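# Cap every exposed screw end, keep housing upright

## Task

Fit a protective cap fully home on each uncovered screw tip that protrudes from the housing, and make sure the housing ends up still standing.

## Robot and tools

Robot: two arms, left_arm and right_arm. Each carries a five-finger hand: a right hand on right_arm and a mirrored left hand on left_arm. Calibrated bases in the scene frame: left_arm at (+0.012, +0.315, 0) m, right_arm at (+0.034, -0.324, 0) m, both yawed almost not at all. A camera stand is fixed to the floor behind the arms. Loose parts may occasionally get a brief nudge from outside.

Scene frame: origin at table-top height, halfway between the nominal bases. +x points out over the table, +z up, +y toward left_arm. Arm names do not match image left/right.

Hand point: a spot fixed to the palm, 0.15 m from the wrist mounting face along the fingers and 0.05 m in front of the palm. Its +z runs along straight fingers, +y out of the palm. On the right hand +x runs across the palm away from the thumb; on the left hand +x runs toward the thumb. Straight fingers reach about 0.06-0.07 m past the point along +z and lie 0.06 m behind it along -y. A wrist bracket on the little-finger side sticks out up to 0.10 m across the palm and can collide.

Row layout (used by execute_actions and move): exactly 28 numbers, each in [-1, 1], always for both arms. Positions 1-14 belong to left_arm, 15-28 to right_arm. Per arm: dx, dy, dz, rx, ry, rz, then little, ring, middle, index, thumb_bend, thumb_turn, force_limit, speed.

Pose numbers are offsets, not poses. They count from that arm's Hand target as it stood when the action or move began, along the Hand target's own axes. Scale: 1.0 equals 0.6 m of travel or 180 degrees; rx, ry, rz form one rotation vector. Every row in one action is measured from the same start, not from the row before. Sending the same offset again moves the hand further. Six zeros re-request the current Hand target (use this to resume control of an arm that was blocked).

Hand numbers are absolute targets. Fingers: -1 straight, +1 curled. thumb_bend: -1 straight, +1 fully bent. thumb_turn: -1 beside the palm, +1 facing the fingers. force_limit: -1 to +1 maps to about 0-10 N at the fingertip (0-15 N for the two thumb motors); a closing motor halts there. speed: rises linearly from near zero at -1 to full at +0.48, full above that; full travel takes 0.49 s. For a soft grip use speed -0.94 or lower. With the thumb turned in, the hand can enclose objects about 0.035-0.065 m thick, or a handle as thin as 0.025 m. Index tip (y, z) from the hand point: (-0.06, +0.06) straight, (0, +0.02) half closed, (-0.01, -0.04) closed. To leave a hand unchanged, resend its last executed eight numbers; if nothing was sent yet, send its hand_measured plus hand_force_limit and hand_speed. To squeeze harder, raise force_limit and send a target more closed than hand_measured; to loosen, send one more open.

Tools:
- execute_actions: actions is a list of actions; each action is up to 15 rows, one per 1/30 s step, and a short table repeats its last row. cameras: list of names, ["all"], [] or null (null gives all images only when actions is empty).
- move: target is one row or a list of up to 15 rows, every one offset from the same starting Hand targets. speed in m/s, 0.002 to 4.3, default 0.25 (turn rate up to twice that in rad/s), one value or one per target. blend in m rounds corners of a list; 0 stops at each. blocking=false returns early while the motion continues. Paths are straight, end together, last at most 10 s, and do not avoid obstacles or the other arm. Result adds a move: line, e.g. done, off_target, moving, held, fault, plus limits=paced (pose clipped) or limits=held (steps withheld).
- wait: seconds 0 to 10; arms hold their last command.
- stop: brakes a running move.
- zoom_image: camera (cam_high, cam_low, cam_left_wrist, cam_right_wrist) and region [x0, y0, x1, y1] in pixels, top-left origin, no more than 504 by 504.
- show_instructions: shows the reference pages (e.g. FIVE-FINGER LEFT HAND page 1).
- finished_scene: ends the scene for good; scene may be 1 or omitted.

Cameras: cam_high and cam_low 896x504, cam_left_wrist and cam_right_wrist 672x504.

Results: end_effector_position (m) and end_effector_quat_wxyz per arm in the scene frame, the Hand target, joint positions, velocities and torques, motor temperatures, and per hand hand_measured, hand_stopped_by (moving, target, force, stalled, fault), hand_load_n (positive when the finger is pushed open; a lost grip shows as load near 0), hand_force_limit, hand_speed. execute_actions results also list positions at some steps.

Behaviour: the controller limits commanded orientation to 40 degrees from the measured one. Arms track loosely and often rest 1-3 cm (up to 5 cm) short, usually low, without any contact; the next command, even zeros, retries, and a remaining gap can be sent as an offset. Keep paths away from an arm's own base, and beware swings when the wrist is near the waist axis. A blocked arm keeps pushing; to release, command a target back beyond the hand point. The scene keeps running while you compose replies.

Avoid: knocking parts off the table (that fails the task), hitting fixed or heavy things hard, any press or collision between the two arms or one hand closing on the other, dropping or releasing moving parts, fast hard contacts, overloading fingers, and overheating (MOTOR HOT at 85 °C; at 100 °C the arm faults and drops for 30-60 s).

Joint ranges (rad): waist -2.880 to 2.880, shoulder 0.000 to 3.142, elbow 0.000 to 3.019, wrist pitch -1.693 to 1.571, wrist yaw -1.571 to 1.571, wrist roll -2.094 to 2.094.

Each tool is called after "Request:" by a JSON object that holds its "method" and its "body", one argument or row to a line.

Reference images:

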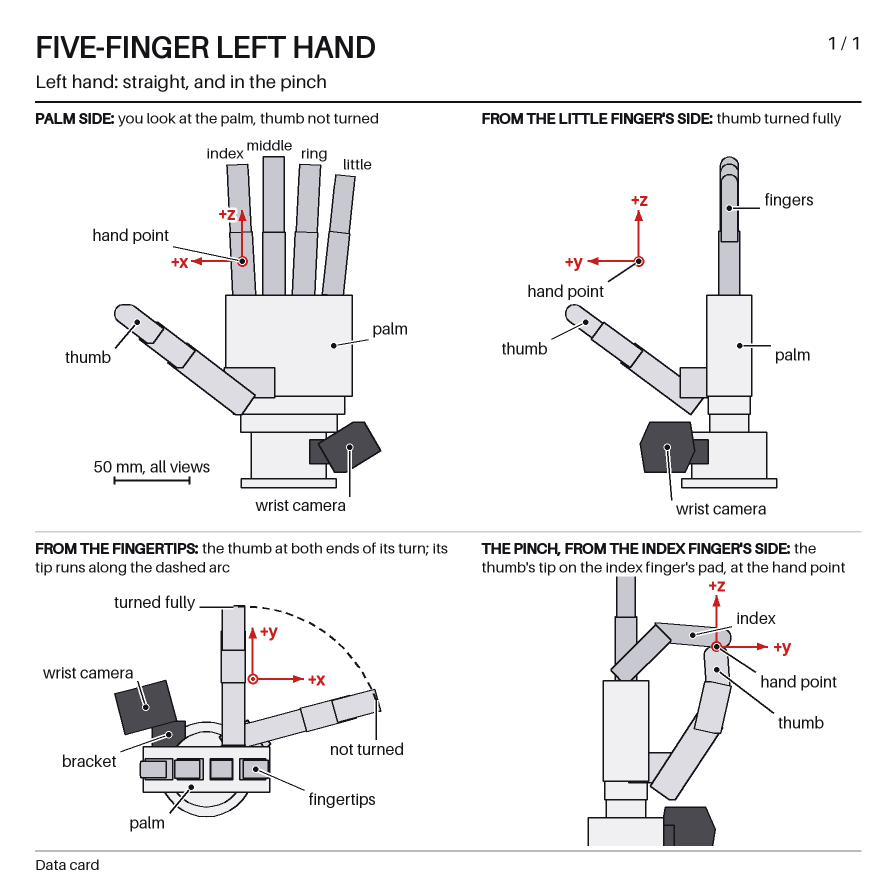

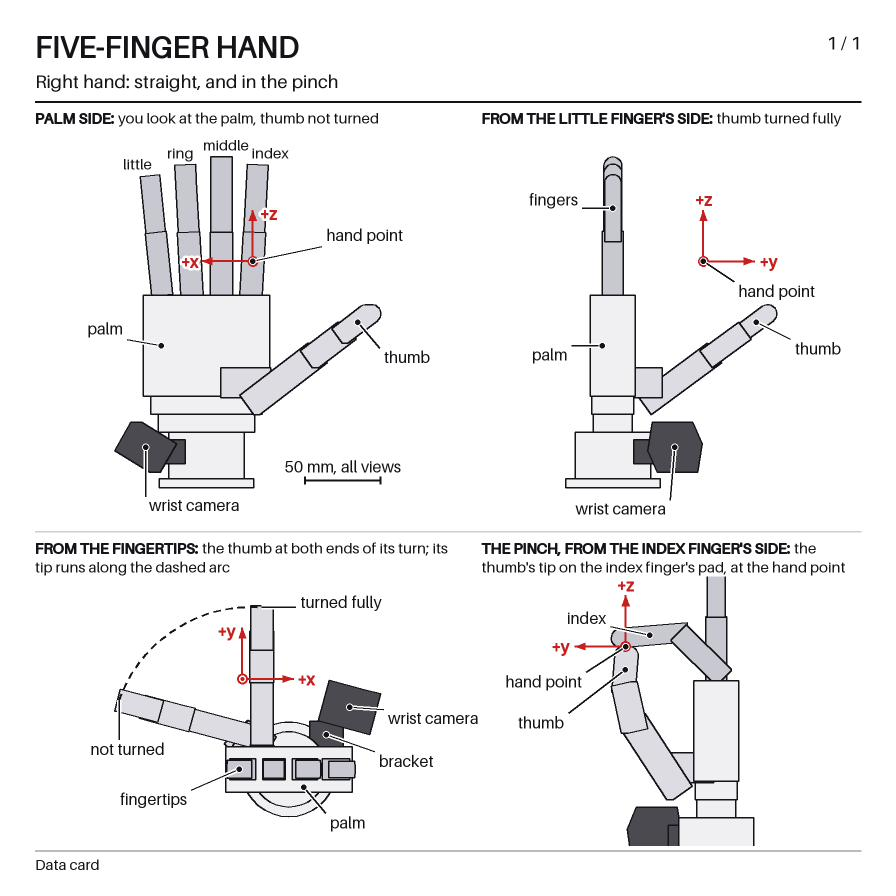

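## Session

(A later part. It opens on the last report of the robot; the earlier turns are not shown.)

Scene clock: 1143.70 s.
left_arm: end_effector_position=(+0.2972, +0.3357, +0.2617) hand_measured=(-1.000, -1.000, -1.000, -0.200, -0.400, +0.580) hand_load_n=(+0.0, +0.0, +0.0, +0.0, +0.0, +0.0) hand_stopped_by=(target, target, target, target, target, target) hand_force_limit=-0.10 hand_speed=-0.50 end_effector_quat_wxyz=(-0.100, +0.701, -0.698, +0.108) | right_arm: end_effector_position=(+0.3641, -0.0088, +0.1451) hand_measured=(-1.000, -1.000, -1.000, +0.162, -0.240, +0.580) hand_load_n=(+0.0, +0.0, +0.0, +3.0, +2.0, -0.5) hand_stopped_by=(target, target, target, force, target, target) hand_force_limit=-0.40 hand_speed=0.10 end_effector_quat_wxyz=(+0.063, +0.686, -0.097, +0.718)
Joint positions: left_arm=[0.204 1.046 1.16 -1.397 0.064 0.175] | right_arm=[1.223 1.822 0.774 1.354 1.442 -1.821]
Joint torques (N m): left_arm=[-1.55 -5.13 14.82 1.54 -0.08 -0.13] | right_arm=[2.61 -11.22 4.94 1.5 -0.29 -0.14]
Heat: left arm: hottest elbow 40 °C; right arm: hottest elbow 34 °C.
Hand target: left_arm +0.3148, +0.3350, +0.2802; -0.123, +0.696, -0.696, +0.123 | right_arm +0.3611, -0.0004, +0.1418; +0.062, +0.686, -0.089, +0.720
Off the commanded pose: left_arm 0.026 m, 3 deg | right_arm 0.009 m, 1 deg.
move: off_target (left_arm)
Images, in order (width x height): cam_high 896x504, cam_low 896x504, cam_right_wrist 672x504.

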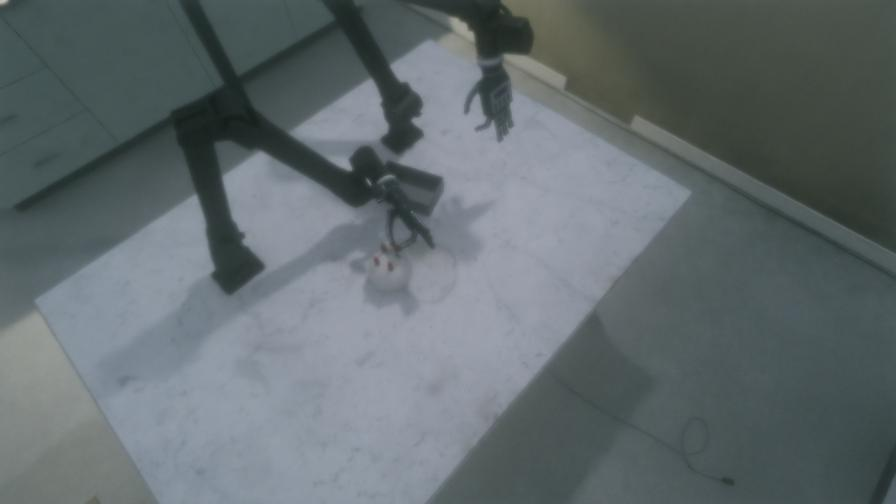

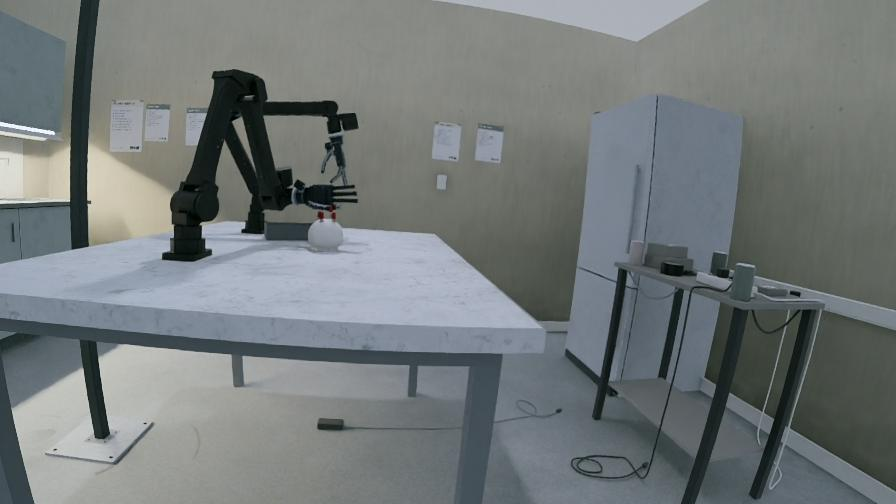

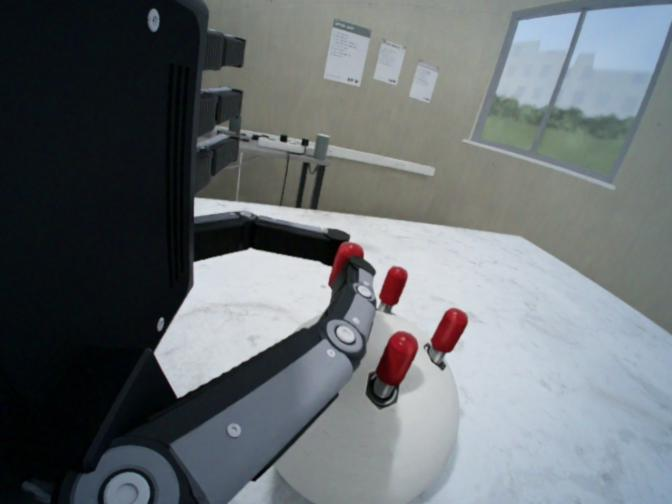

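Request:
{"method": "move", "body": {
  "target": [0,0,0,0,0,0,-1,-1,-1,-0.2,-0.4,0.58,-0.1,-0.5, -0.006,-0.011,0.0013,0,0,0,-1,-1,-1,0.3,-0.24,0.58,-0.4,0.1],
  "speed": 0.02,
  "cameras": ["cam_right_wrist", "cam_high", "cam_low"]
}}

Request:
{"method": "zoom_image", "body": {
  "camera": "cam_right_wrist",
  "region": [290, 230, 410, 340]
}}

Request:
{"method": "zoom_image", "body": {
  "camera": "cam_low",
  "region": [316, 200, 346, 222]
}}

Request:
{"method": "zoom_image", "body": {
  "camera": "cam_high",
  "region": [372, 236, 408, 270]
}}

Scene clock: 1147.73 s.
left_arm: end_effector_position=(+0.2972, +0.3357, +0.2617) hand_measured=(-1.000, -1.000, -1.000, -0.200, -0.400, +0.580) hand_load_n=(+0.0, +0.0, +0.0, +0.0, +0.0, +0.0) hand_stopped_by=(target, target, target, target, target, target) hand_force_limit=-0.10 hand_speed=-0.50 end_effector_quat_wxyz=(-0.100, +0.701, -0.698, +0.108) | right_arm: end_effector_position=(+0.3645, -0.0074, +0.1410) hand_measured=(-1.000, -1.000, -1.000, +0.162, -0.240, +0.580) hand_load_n=(+0.0, +0.0, +0.0, +3.5, +2.0, -0.5) hand_stopped_by=(target, target, target, force, target, target) hand_force_limit=-0.40 hand_speed=0.10 end_effector_quat_wxyz=(+0.069, +0.687, -0.090, +0.718)
Joint positions: left_arm=[0.204 1.046 1.16 -1.397 0.064 0.175] | right_arm=[1.223 1.841 0.779 1.372 1.441 -1.844]
Joint torques (N m): left_arm=[-1.26 -4.95 14.79 1.58 -0.1 -0.13] | right_arm=[2.61 -10.99 5.98 1.51 -0.24 -0.05]
Heat: left arm: hottest elbow 40 °C; right arm: hottest elbow 34 °C.
Hand target: left_arm +0.3148, +0.3350, +0.2802; -0.123, +0.696, -0.696, +0.123 | right_arm +0.3635, +0.0060, +0.1385; +0.062, +0.686, -0.089, +0.720
Off the commanded pose: left_arm 0.026 m, 3 deg | right_arm 0.014 m, 1 deg.
move: off_target (left_arm, right_arm)
Images, in order (width x height): cam_high 896x504, cam_low 896x504, cam_right_wrist 672x504.

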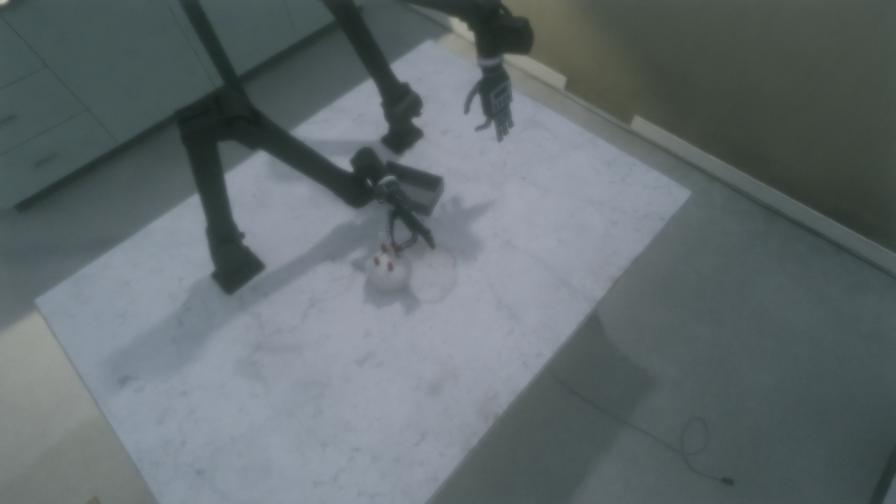

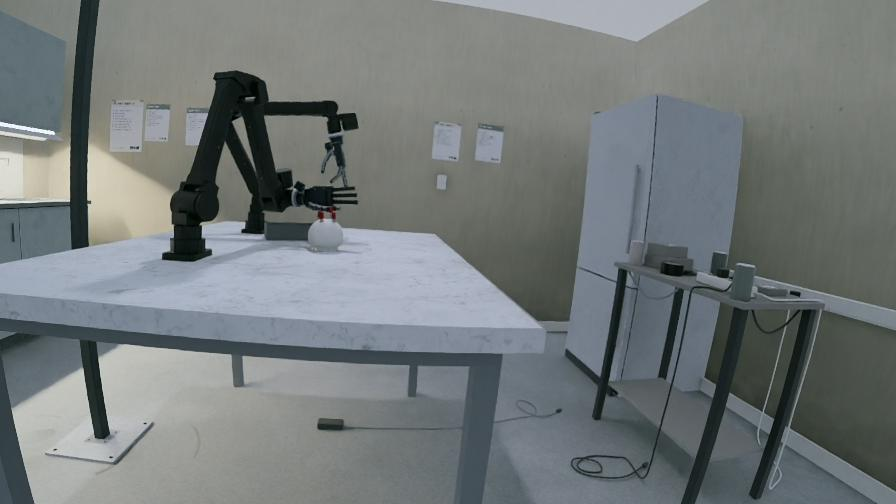

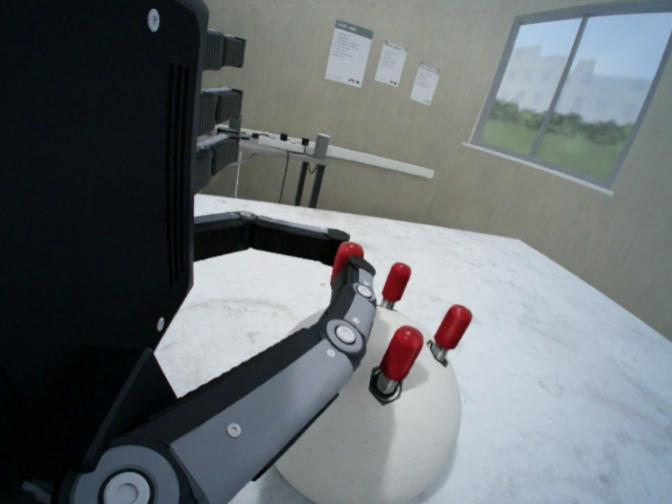

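Scaled by 4.200 from the camera's 672x504 image, which has a finer 960x720 frame.

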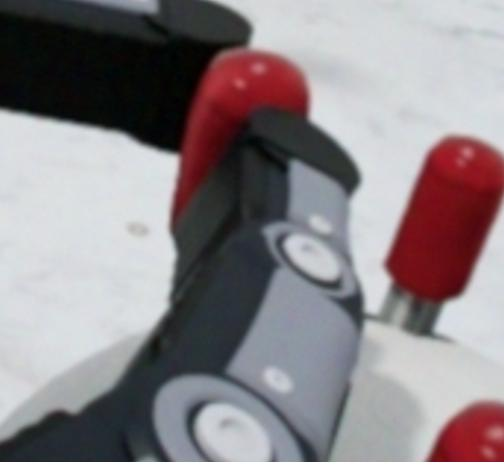

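Scaled by 16.800 from the camera's 896x504 image, which has a finer 1280x720 frame.

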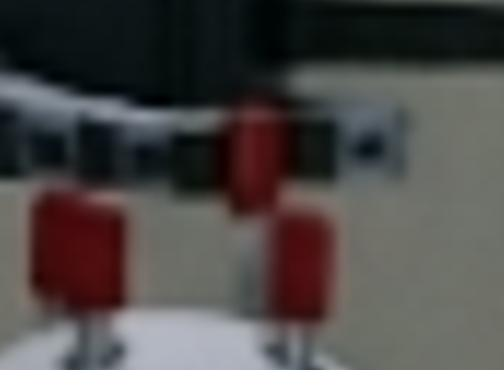

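Scaled by 14.000 from the camera's 896x504 image, which has a finer 1280x720 frame.

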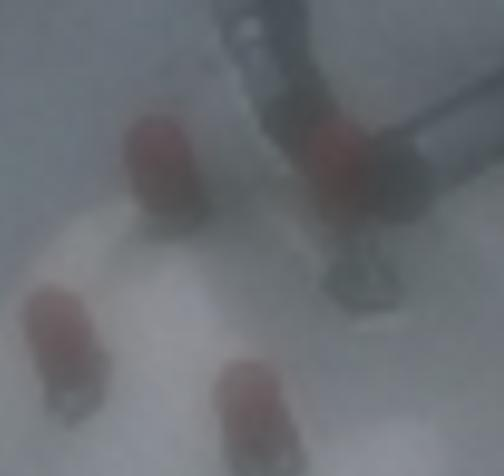

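Request:
{"method": "zoom_image", "body": {
  "camera": "cam_right_wrist",
  "region": [318, 235, 378, 300]
}}

Scaled by 7.754 from the camera's 672x504 image, which has a finer 960x720 frame.

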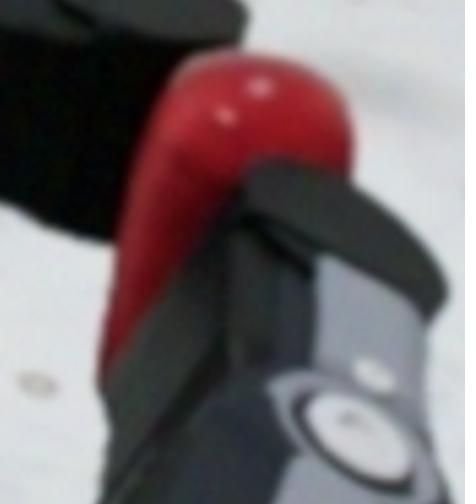

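Request:
{"method": "move", "body": {
  "target": [0,0,0,0,0,0,-1,-1,-1,-0.2,-0.4,0.58,-0.1,-0.5, -0.005,0.004,0,0,0,-0.0139,-1,-1,-1,0.3,-0.24,0.58,-0.4,0.1],
  "speed": 0.02,
  "cameras": ["cam_right_wrist", "cam_high", "cam_low"]
}}

Request:
{"method": "zoom_image", "body": {
  "camera": "cam_right_wrist",
  "region": [318, 235, 378, 300]
}}

Request:
{"method": "zoom_image", "body": {
  "camera": "cam_low",
  "region": [316, 200, 346, 222]
}}

Request:
{"method": "zoom_image", "body": {
  "camera": "cam_high",
  "region": [372, 236, 408, 270]
}}

Scene clock: 1157.73 s.
left_arm: end_effector_position=(+0.2972, +0.3357, +0.2617) hand_measured=(-1.000, -1.000, -1.000, -0.200, -0.400, +0.580) hand_load_n=(+0.0, +0.0, +0.0, +0.0, +0.0, +0.0) hand_stopped_by=(target, target, target, target, target, target) hand_force_limit=-0.10 hand_speed=-0.50 end_effector_quat_wxyz=(-0.100, +0.701, -0.698, +0.108) | right_arm: end_effector_position=(+0.3644, -0.0078, +0.1374) hand_measured=(-1.000, -1.000, -1.000, +0.162, -0.240, +0.580) hand_load_n=(+0.0, +0.0, +0.0, +3.0, +2.0, +0.0) hand_stopped_by=(target, target, target, force, target, target) hand_force_limit=-0.40 hand_speed=0.10 end_effector_quat_wxyz=(+0.082, +0.689, -0.076, +0.717)
Joint positions: left_arm=[0.204 1.046 1.16 -1.397 0.064 0.175] | right_arm=[1.223 1.858 0.779 1.389 1.438 -1.882]
Joint torques (N m): left_arm=[-1.14 -5.07 14.84 1.58 -0.07 -0.14] | right_arm=[2.49 -11.28 5.7 1.44 -0.17 -0.11]
Heat: left arm: hottest elbow 40 °C; right arm: hottest elbow 34 °C.
Hand target: left_arm +0.3148, +0.3350, +0.2802; -0.123, +0.696, -0.696, +0.123 | right_arm +0.3631, +0.0037, +0.1354; +0.077, +0.687, -0.074, +0.718
Off the commanded pose: left_arm 0.026 m, 3 deg | right_arm 0.012 m, 1 deg.
move: off_target (left_arm, right_arm)
Images, in order (width x height): cam_high 896x504, cam_low 896x504, cam_right_wrist 672x504.

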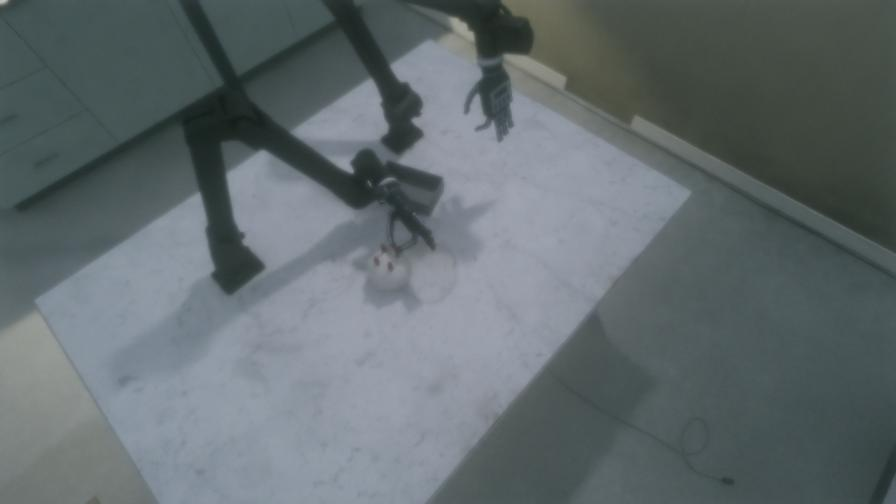

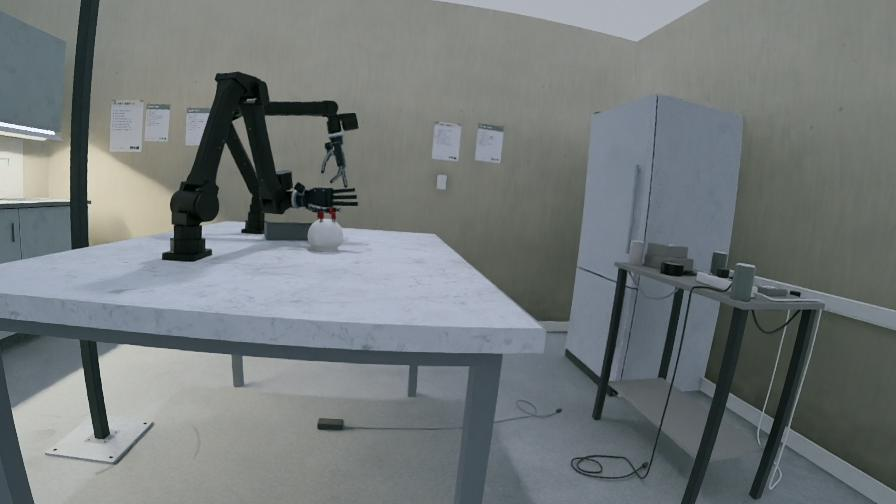

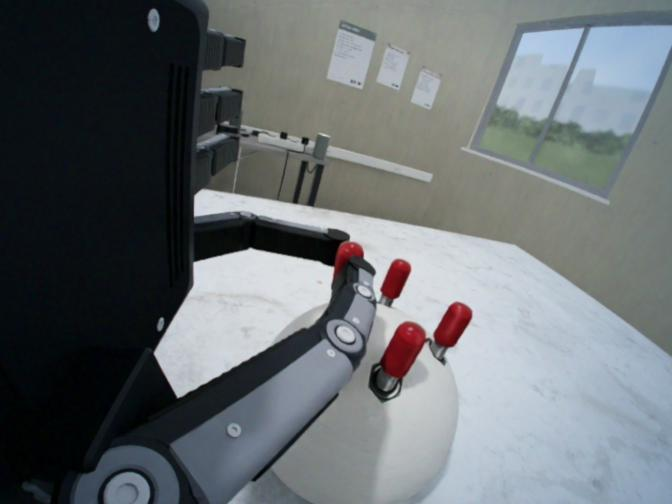

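Scaled by 7.754 from the camera's 672x504 image, which has a finer 960x720 frame.

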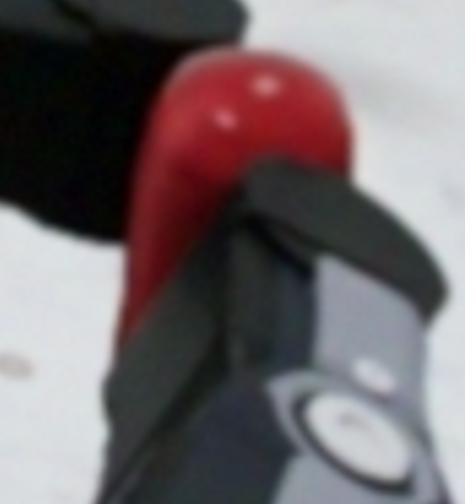

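Scaled by 16.800 from the camera's 896x504 image, which has a finer 1280x720 frame.

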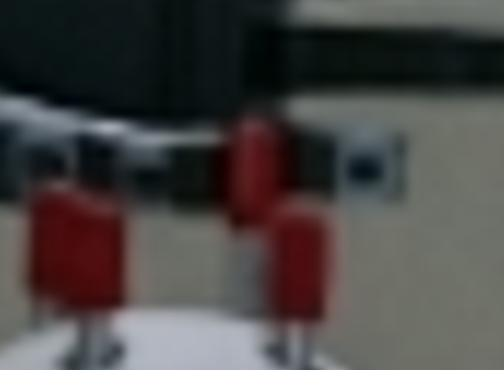

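Scaled by 14.000 from the camera's 896x504 image, which has a finer 1280x720 frame.

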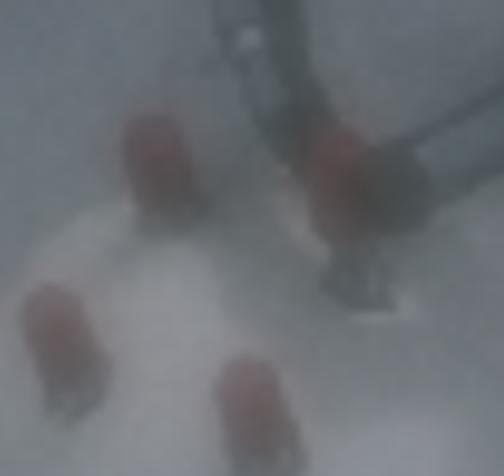

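Request:
{"method": "zoom_image", "body": {
  "camera": "cam_high",
  "region": [388, 240, 406, 260]
}}

Request:
{"method": "zoom_image", "body": {
  "camera": "cam_low",
  "region": [324, 202, 340, 222]
}}

Scaled by 25.200 from the camera's 896x504 image, which has a finer 1280x720 frame.

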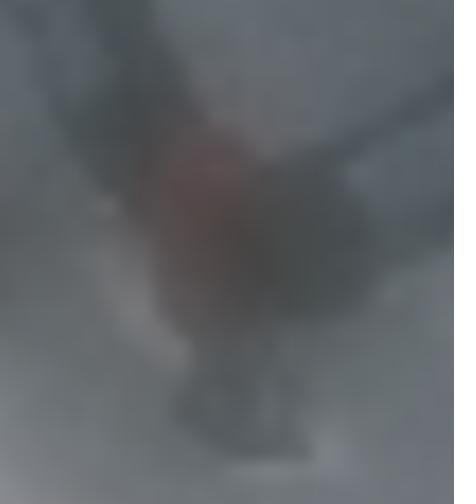

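Scaled by 25.200 from the camera's 896x504 image, which has a finer 1280x720 frame.

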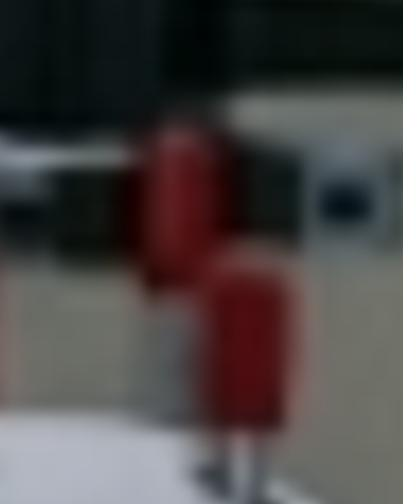

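Request:
{"method": "move", "body": {
  "target": [0,0,0,0,0,0,-1,-1,-1,-0.2,-0.4,0.58,-0.1,-0.5, -0.0032,0.0132,-0.002,0,0,0,-1,-1,-1,0.3,-0.24,0.58,-0.4,0.1],
  "speed": 0.02,
  "cameras": ["cam_right_wrist", "cam_low"]
}}

Request:
{"method": "zoom_image", "body": {
  "camera": "cam_right_wrist",
  "region": [318, 235, 378, 300]
}}

Request:
{"method": "zoom_image", "body": {
  "camera": "cam_low",
  "region": [316, 200, 346, 222]
}}

Scene clock: 1165.40 s.
left_arm: end_effector_position=(+0.2972, +0.3357, +0.2617) hand_measured=(-1.000, -1.000, -1.000, -0.200, -0.400, +0.580) hand_load_n=(+0.0, +0.0, +0.0, +0.0, +0.0, +0.0) hand_stopped_by=(target, target, target, target, target, target) hand_force_limit=-0.10 hand_speed=-0.50 end_effector_quat_wxyz=(-0.100, +0.701, -0.698, +0.108) | right_arm: end_effector_position=(+0.3643, -0.0080, +0.1385) hand_measured=(-1.000, -1.000, -1.000, +0.162, -0.240, +0.580) hand_load_n=(+0.0, +0.0, +0.0, +3.0, +2.0, +0.0) hand_stopped_by=(target, target, target, force, target, target) hand_force_limit=-0.40 hand_speed=0.10 end_effector_quat_wxyz=(+0.075, +0.686, -0.083, +0.718)
Joint positions: left_arm=[0.204 1.046 1.16 -1.397 0.064 0.175] | right_arm=[1.223 1.858 0.779 1.415 1.438 -1.887]
Joint torques (N m): left_arm=[-1.14 -5.25 14.79 1.51 -0.05 -0.12] | right_arm=[2.55 -11.58 4.05 1.5 -0.2 -0.13]
Heat: left arm: hottest elbow 40 °C; right arm: hottest elbow 34 °C.
Hand target: left_arm +0.3148, +0.3350, +0.2802; -0.123, +0.696, -0.696, +0.123 | right_arm +0.3604, -0.0038, +0.1334; +0.077, +0.687, -0.074, +0.718
Off the commanded pose: left_arm 0.026 m, 3 deg | right_arm 0.008 m, 1 deg.
move: off_target (left_arm)
Images, in order (width x height): cam_low 896x504, cam_right_wrist 672x504.

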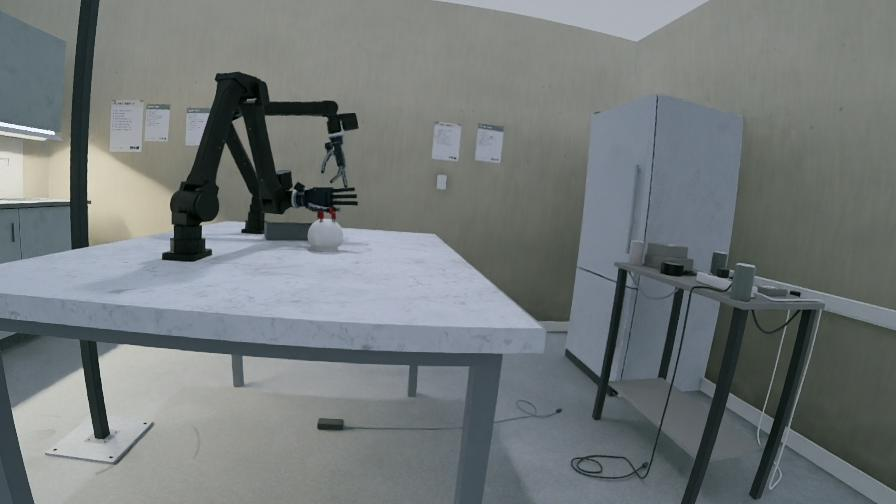

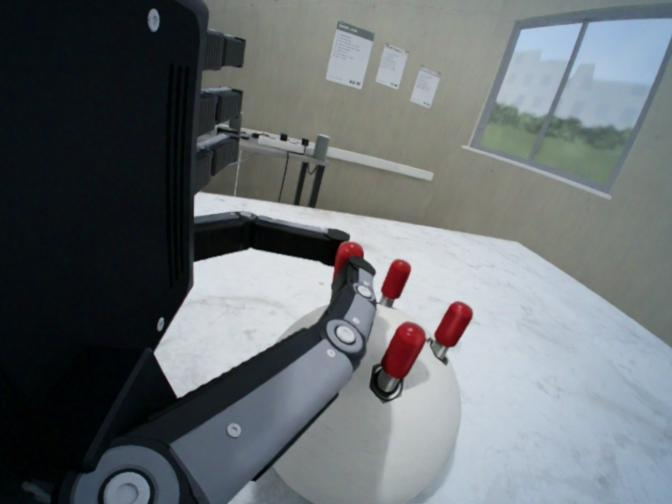

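Scaled by 7.754 from the camera's 672x504 image, which has a finer 960x720 frame.

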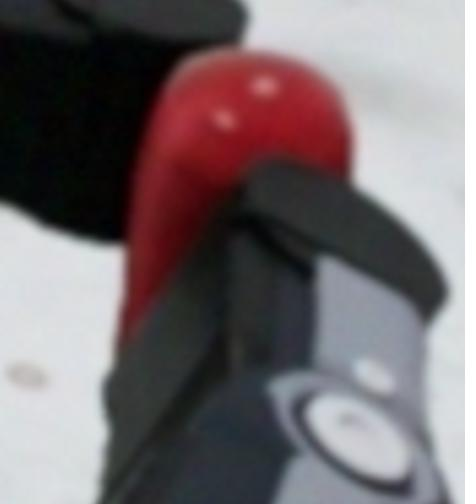

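Scaled by 16.800 from the camera's 896x504 image, which has a finer 1280x720 frame.

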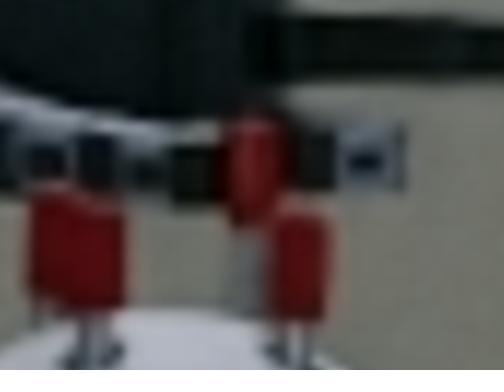

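Request:
{"method": "move", "body": {
  "target": [0,0,0,0,0,0,-1,-1,-1,-0.2,-0.4,0.58,-0.1,-0.5, -0.0065,0.0066,-0.001,0,0,0.0083,-1,-1,-1,0.3,-0.24,0.58,-0.4,0.1],
  "speed": 0.02,
  "cameras": ["cam_right_wrist", "cam_low", "cam_high"]
}}

Request:
{"method": "zoom_image", "body": {
  "camera": "cam_right_wrist",
  "region": [318, 235, 378, 300]
}}

Request:
{"method": "zoom_image", "body": {
  "camera": "cam_low",
  "region": [316, 200, 346, 222]
}}

Request:
{"method": "zoom_image", "body": {
  "camera": "cam_high",
  "region": [388, 240, 406, 260]
}}

Scene clock: 1167.17 s.
left_arm: end_effector_position=(+0.2972, +0.3357, +0.2617) hand_measured=(-1.000, -1.000, -1.000, -0.200, -0.400, +0.580) hand_load_n=(+0.0, +0.0, +0.0, +0.5, +0.0, +0.0) hand_stopped_by=(target, target, target, target, target, target) hand_force_limit=-0.10 hand_speed=-0.50 end_effector_quat_wxyz=(-0.100, +0.701, -0.698, +0.108) | right_arm: end_effector_position=(+0.3641, -0.0088, +0.1386) hand_measured=(-1.000, -1.000, -1.000, +0.162, -0.240, +0.580) hand_load_n=(+0.0, +0.0, +0.0, +3.5, +2.0, +0.0) hand_stopped_by=(target, target, target, force, target, target) hand_force_limit=-0.40 hand_speed=0.10 end_effector_quat_wxyz=(+0.070, +0.685, -0.088, +0.720)
Joint positions: left_arm=[0.204 1.046 1.16 -1.397 0.064 0.175] | right_arm=[1.223 1.858 0.776 1.432 1.438 -1.887]
Joint torques (N m): left_arm=[-1.38 -5.07 14.82 1.57 -0.07 -0.11] | right_arm=[2.49 -11.46 3.22 1.43 -0.19 0.11]
Heat: left arm: hottest elbow 40 °C; right arm: hottest elbow 34 °C.
Hand target: left_arm +0.3148, +0.3350, +0.2802; -0.123, +0.696, -0.696, +0.123 | right_arm +0.3591, -0.0076, +0.1295; +0.068, +0.686, -0.083, +0.719
Off the commanded pose: left_arm 0.026 m, 3 deg | right_arm 0.010 m, 1 deg.
move: off_target (left_arm)
Images, in order (width x height): cam_high 896x504, cam_low 896x504, cam_right_wrist 672x504.

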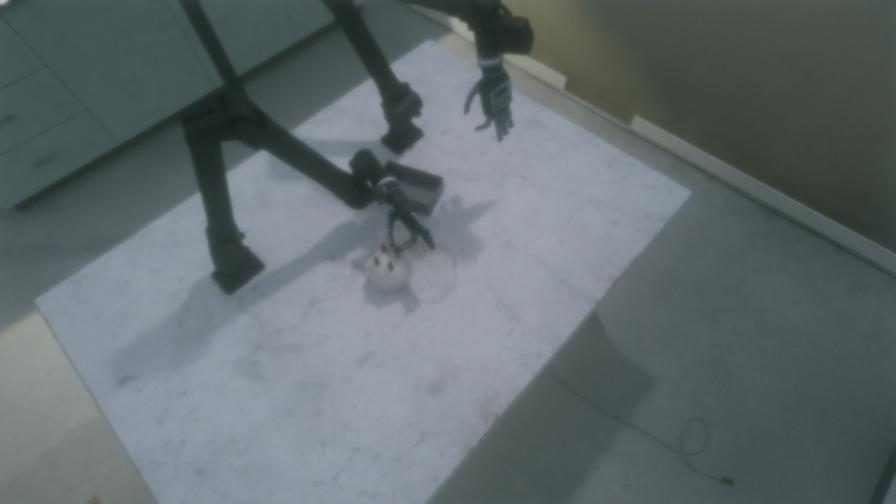

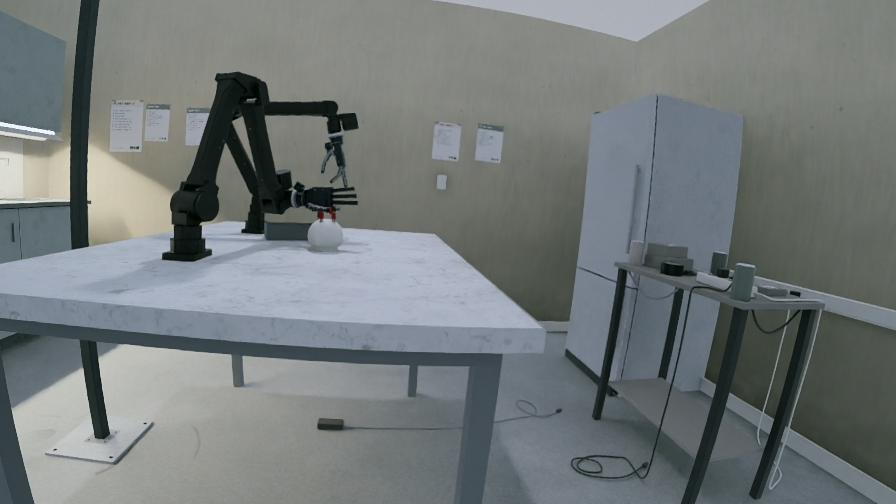

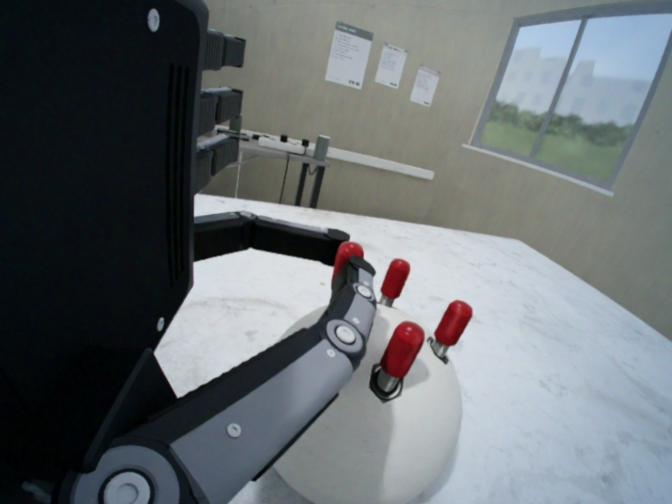

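Scaled by 7.754 from the camera's 672x504 image, which has a finer 960x720 frame.

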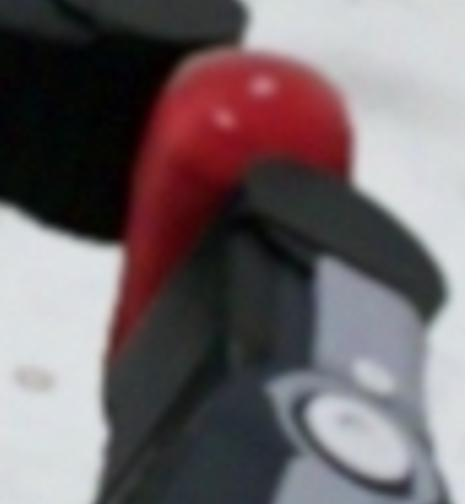

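Scaled by 16.800 from the camera's 896x504 image, which has a finer 1280x720 frame.

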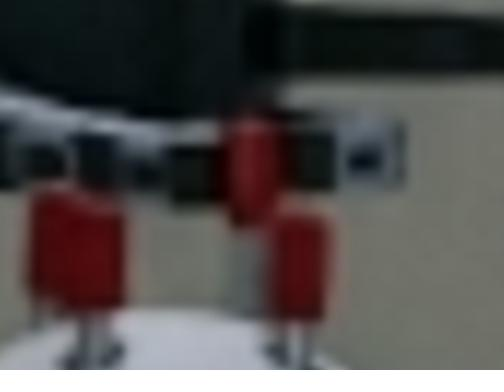

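Scaled by 25.200 from the camera's 896x504 image, which has a finer 1280x720 frame.

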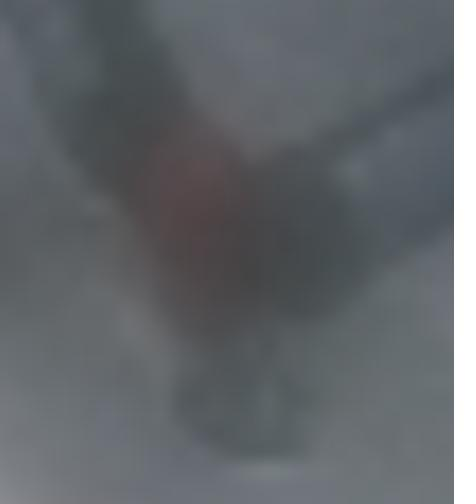

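Request:
{"method": "move", "body": {
  "target": [0,0,0,0,0,0,-1,-1,-1,-0.2,-0.4,0.58,-0.1,-0.5, -0.0055,-0.0163,0.0022,0,0,0,-1,-1,-1,0.3,-0.24,0.58,-0.4,0.1],
  "speed": 0.02,
  "cameras": ["cam_right_wrist", "cam_low", "cam_high"]
}}

Request:
{"method": "zoom_image", "body": {
  "camera": "cam_right_wrist",
  "region": [318, 235, 378, 300]
}}

Request:
{"method": "zoom_image", "body": {
  "camera": "cam_low",
  "region": [316, 200, 346, 222]
}}

Request:
{"method": "zoom_image", "body": {
  "camera": "cam_high",
  "region": [388, 240, 406, 260]
}}

Scene clock: 1169.93 s.
left_arm: end_effector_position=(+0.2972, +0.3357, +0.2617) hand_measured=(-1.000, -1.000, -1.000, -0.200, -0.400, +0.580) hand_load_n=(+0.0, +0.0, +0.0, +0.0, +0.0, +0.0) hand_stopped_by=(target, target, target, target, target, target) hand_force_limit=-0.10 hand_speed=-0.50 end_effector_quat_wxyz=(-0.100, +0.701, -0.698, +0.108) | right_arm: end_effector_position=(+0.3643, -0.0084, +0.1336) hand_measured=(-1.000, -1.000, -1.000, +0.162, -0.240, +0.580) hand_load_n=(+0.0, +0.0, +0.0, +4.0, +2.0, -1.0) hand_stopped_by=(target, target, target, force, target, target) hand_force_limit=-0.40 hand_speed=0.10 end_effector_quat_wxyz=(+0.074, +0.686, -0.083, +0.719)
Joint positions: left_arm=[0.204 1.046 1.16 -1.397 0.064 0.175] | right_arm=[1.223 1.871 0.776 1.432 1.436 -1.887]
Joint torques (N m): left_arm=[-1.38 -5.19 14.86 1.62 -0.08 -0.12] | right_arm=[2.49 -10.81 5.22 1.28 -0.12 0.1]
Heat: left arm: hottest elbow 40 °C; right arm: hottest elbow 34 °C.
Hand target: left_arm +0.3148, +0.3350, +0.2802; -0.123, +0.696, -0.696, +0.123 | right_arm +0.3626, +0.0017, +0.1265; +0.068, +0.686, -0.083, +0.719
Off the commanded pose: left_arm 0.026 m, 3 deg | right_arm 0.012 m, 1 deg.
move: off_target (left_arm, right_arm)
Images, in order (width x height): cam_high 896x504, cam_low 896x504, cam_right_wrist 672x504.

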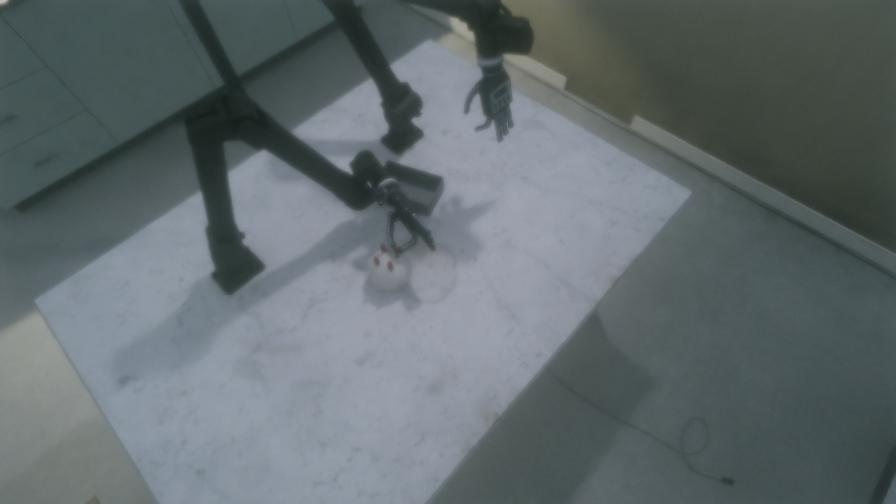

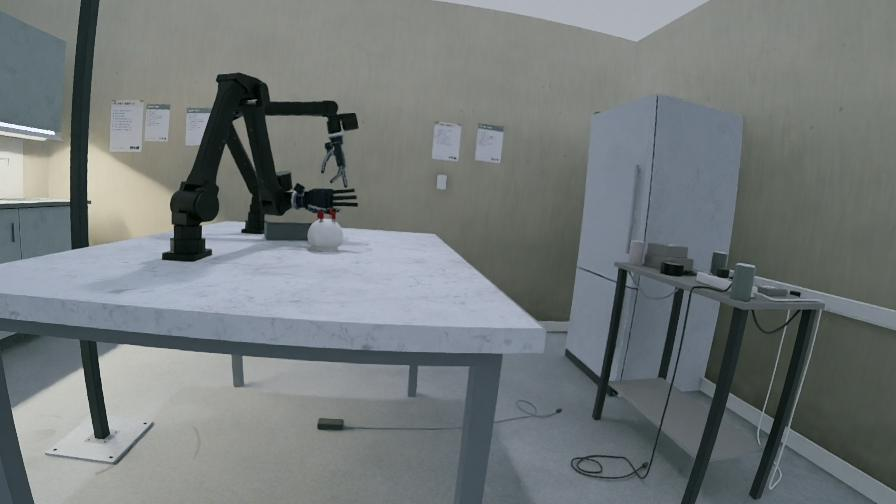

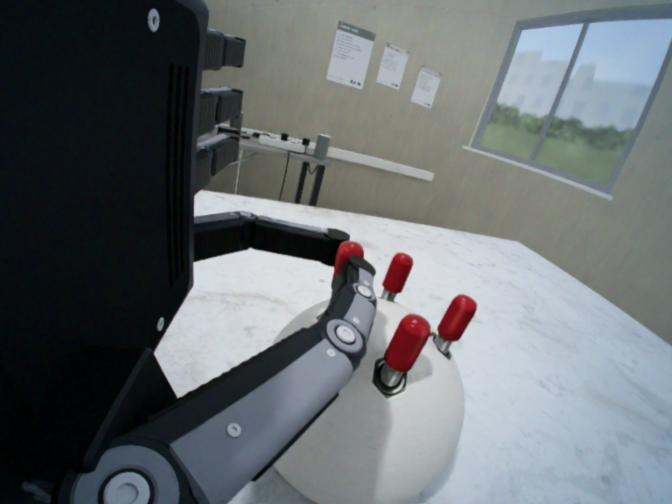

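Scaled by 7.754 from the camera's 672x504 image, which has a finer 960x720 frame.

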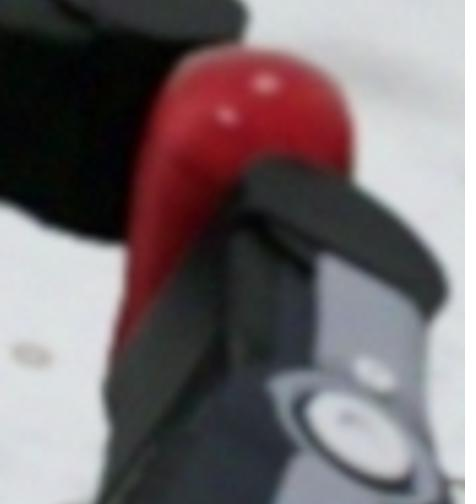

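Scaled by 16.800 from the camera's 896x504 image, which has a finer 1280x720 frame.

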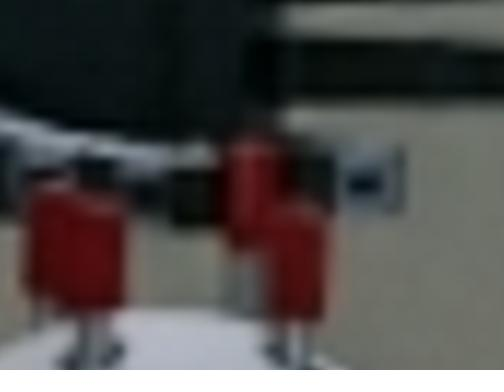

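Scaled by 25.200 from the camera's 896x504 image, which has a finer 1280x720 frame.

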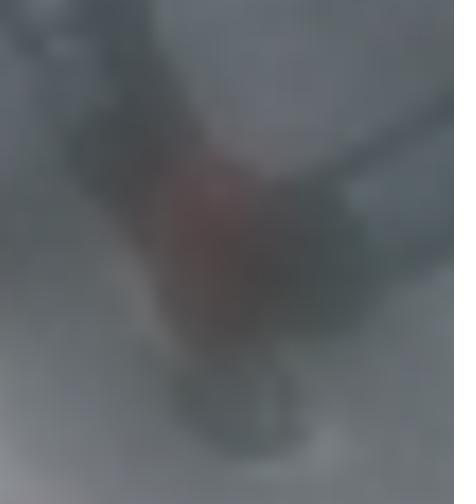

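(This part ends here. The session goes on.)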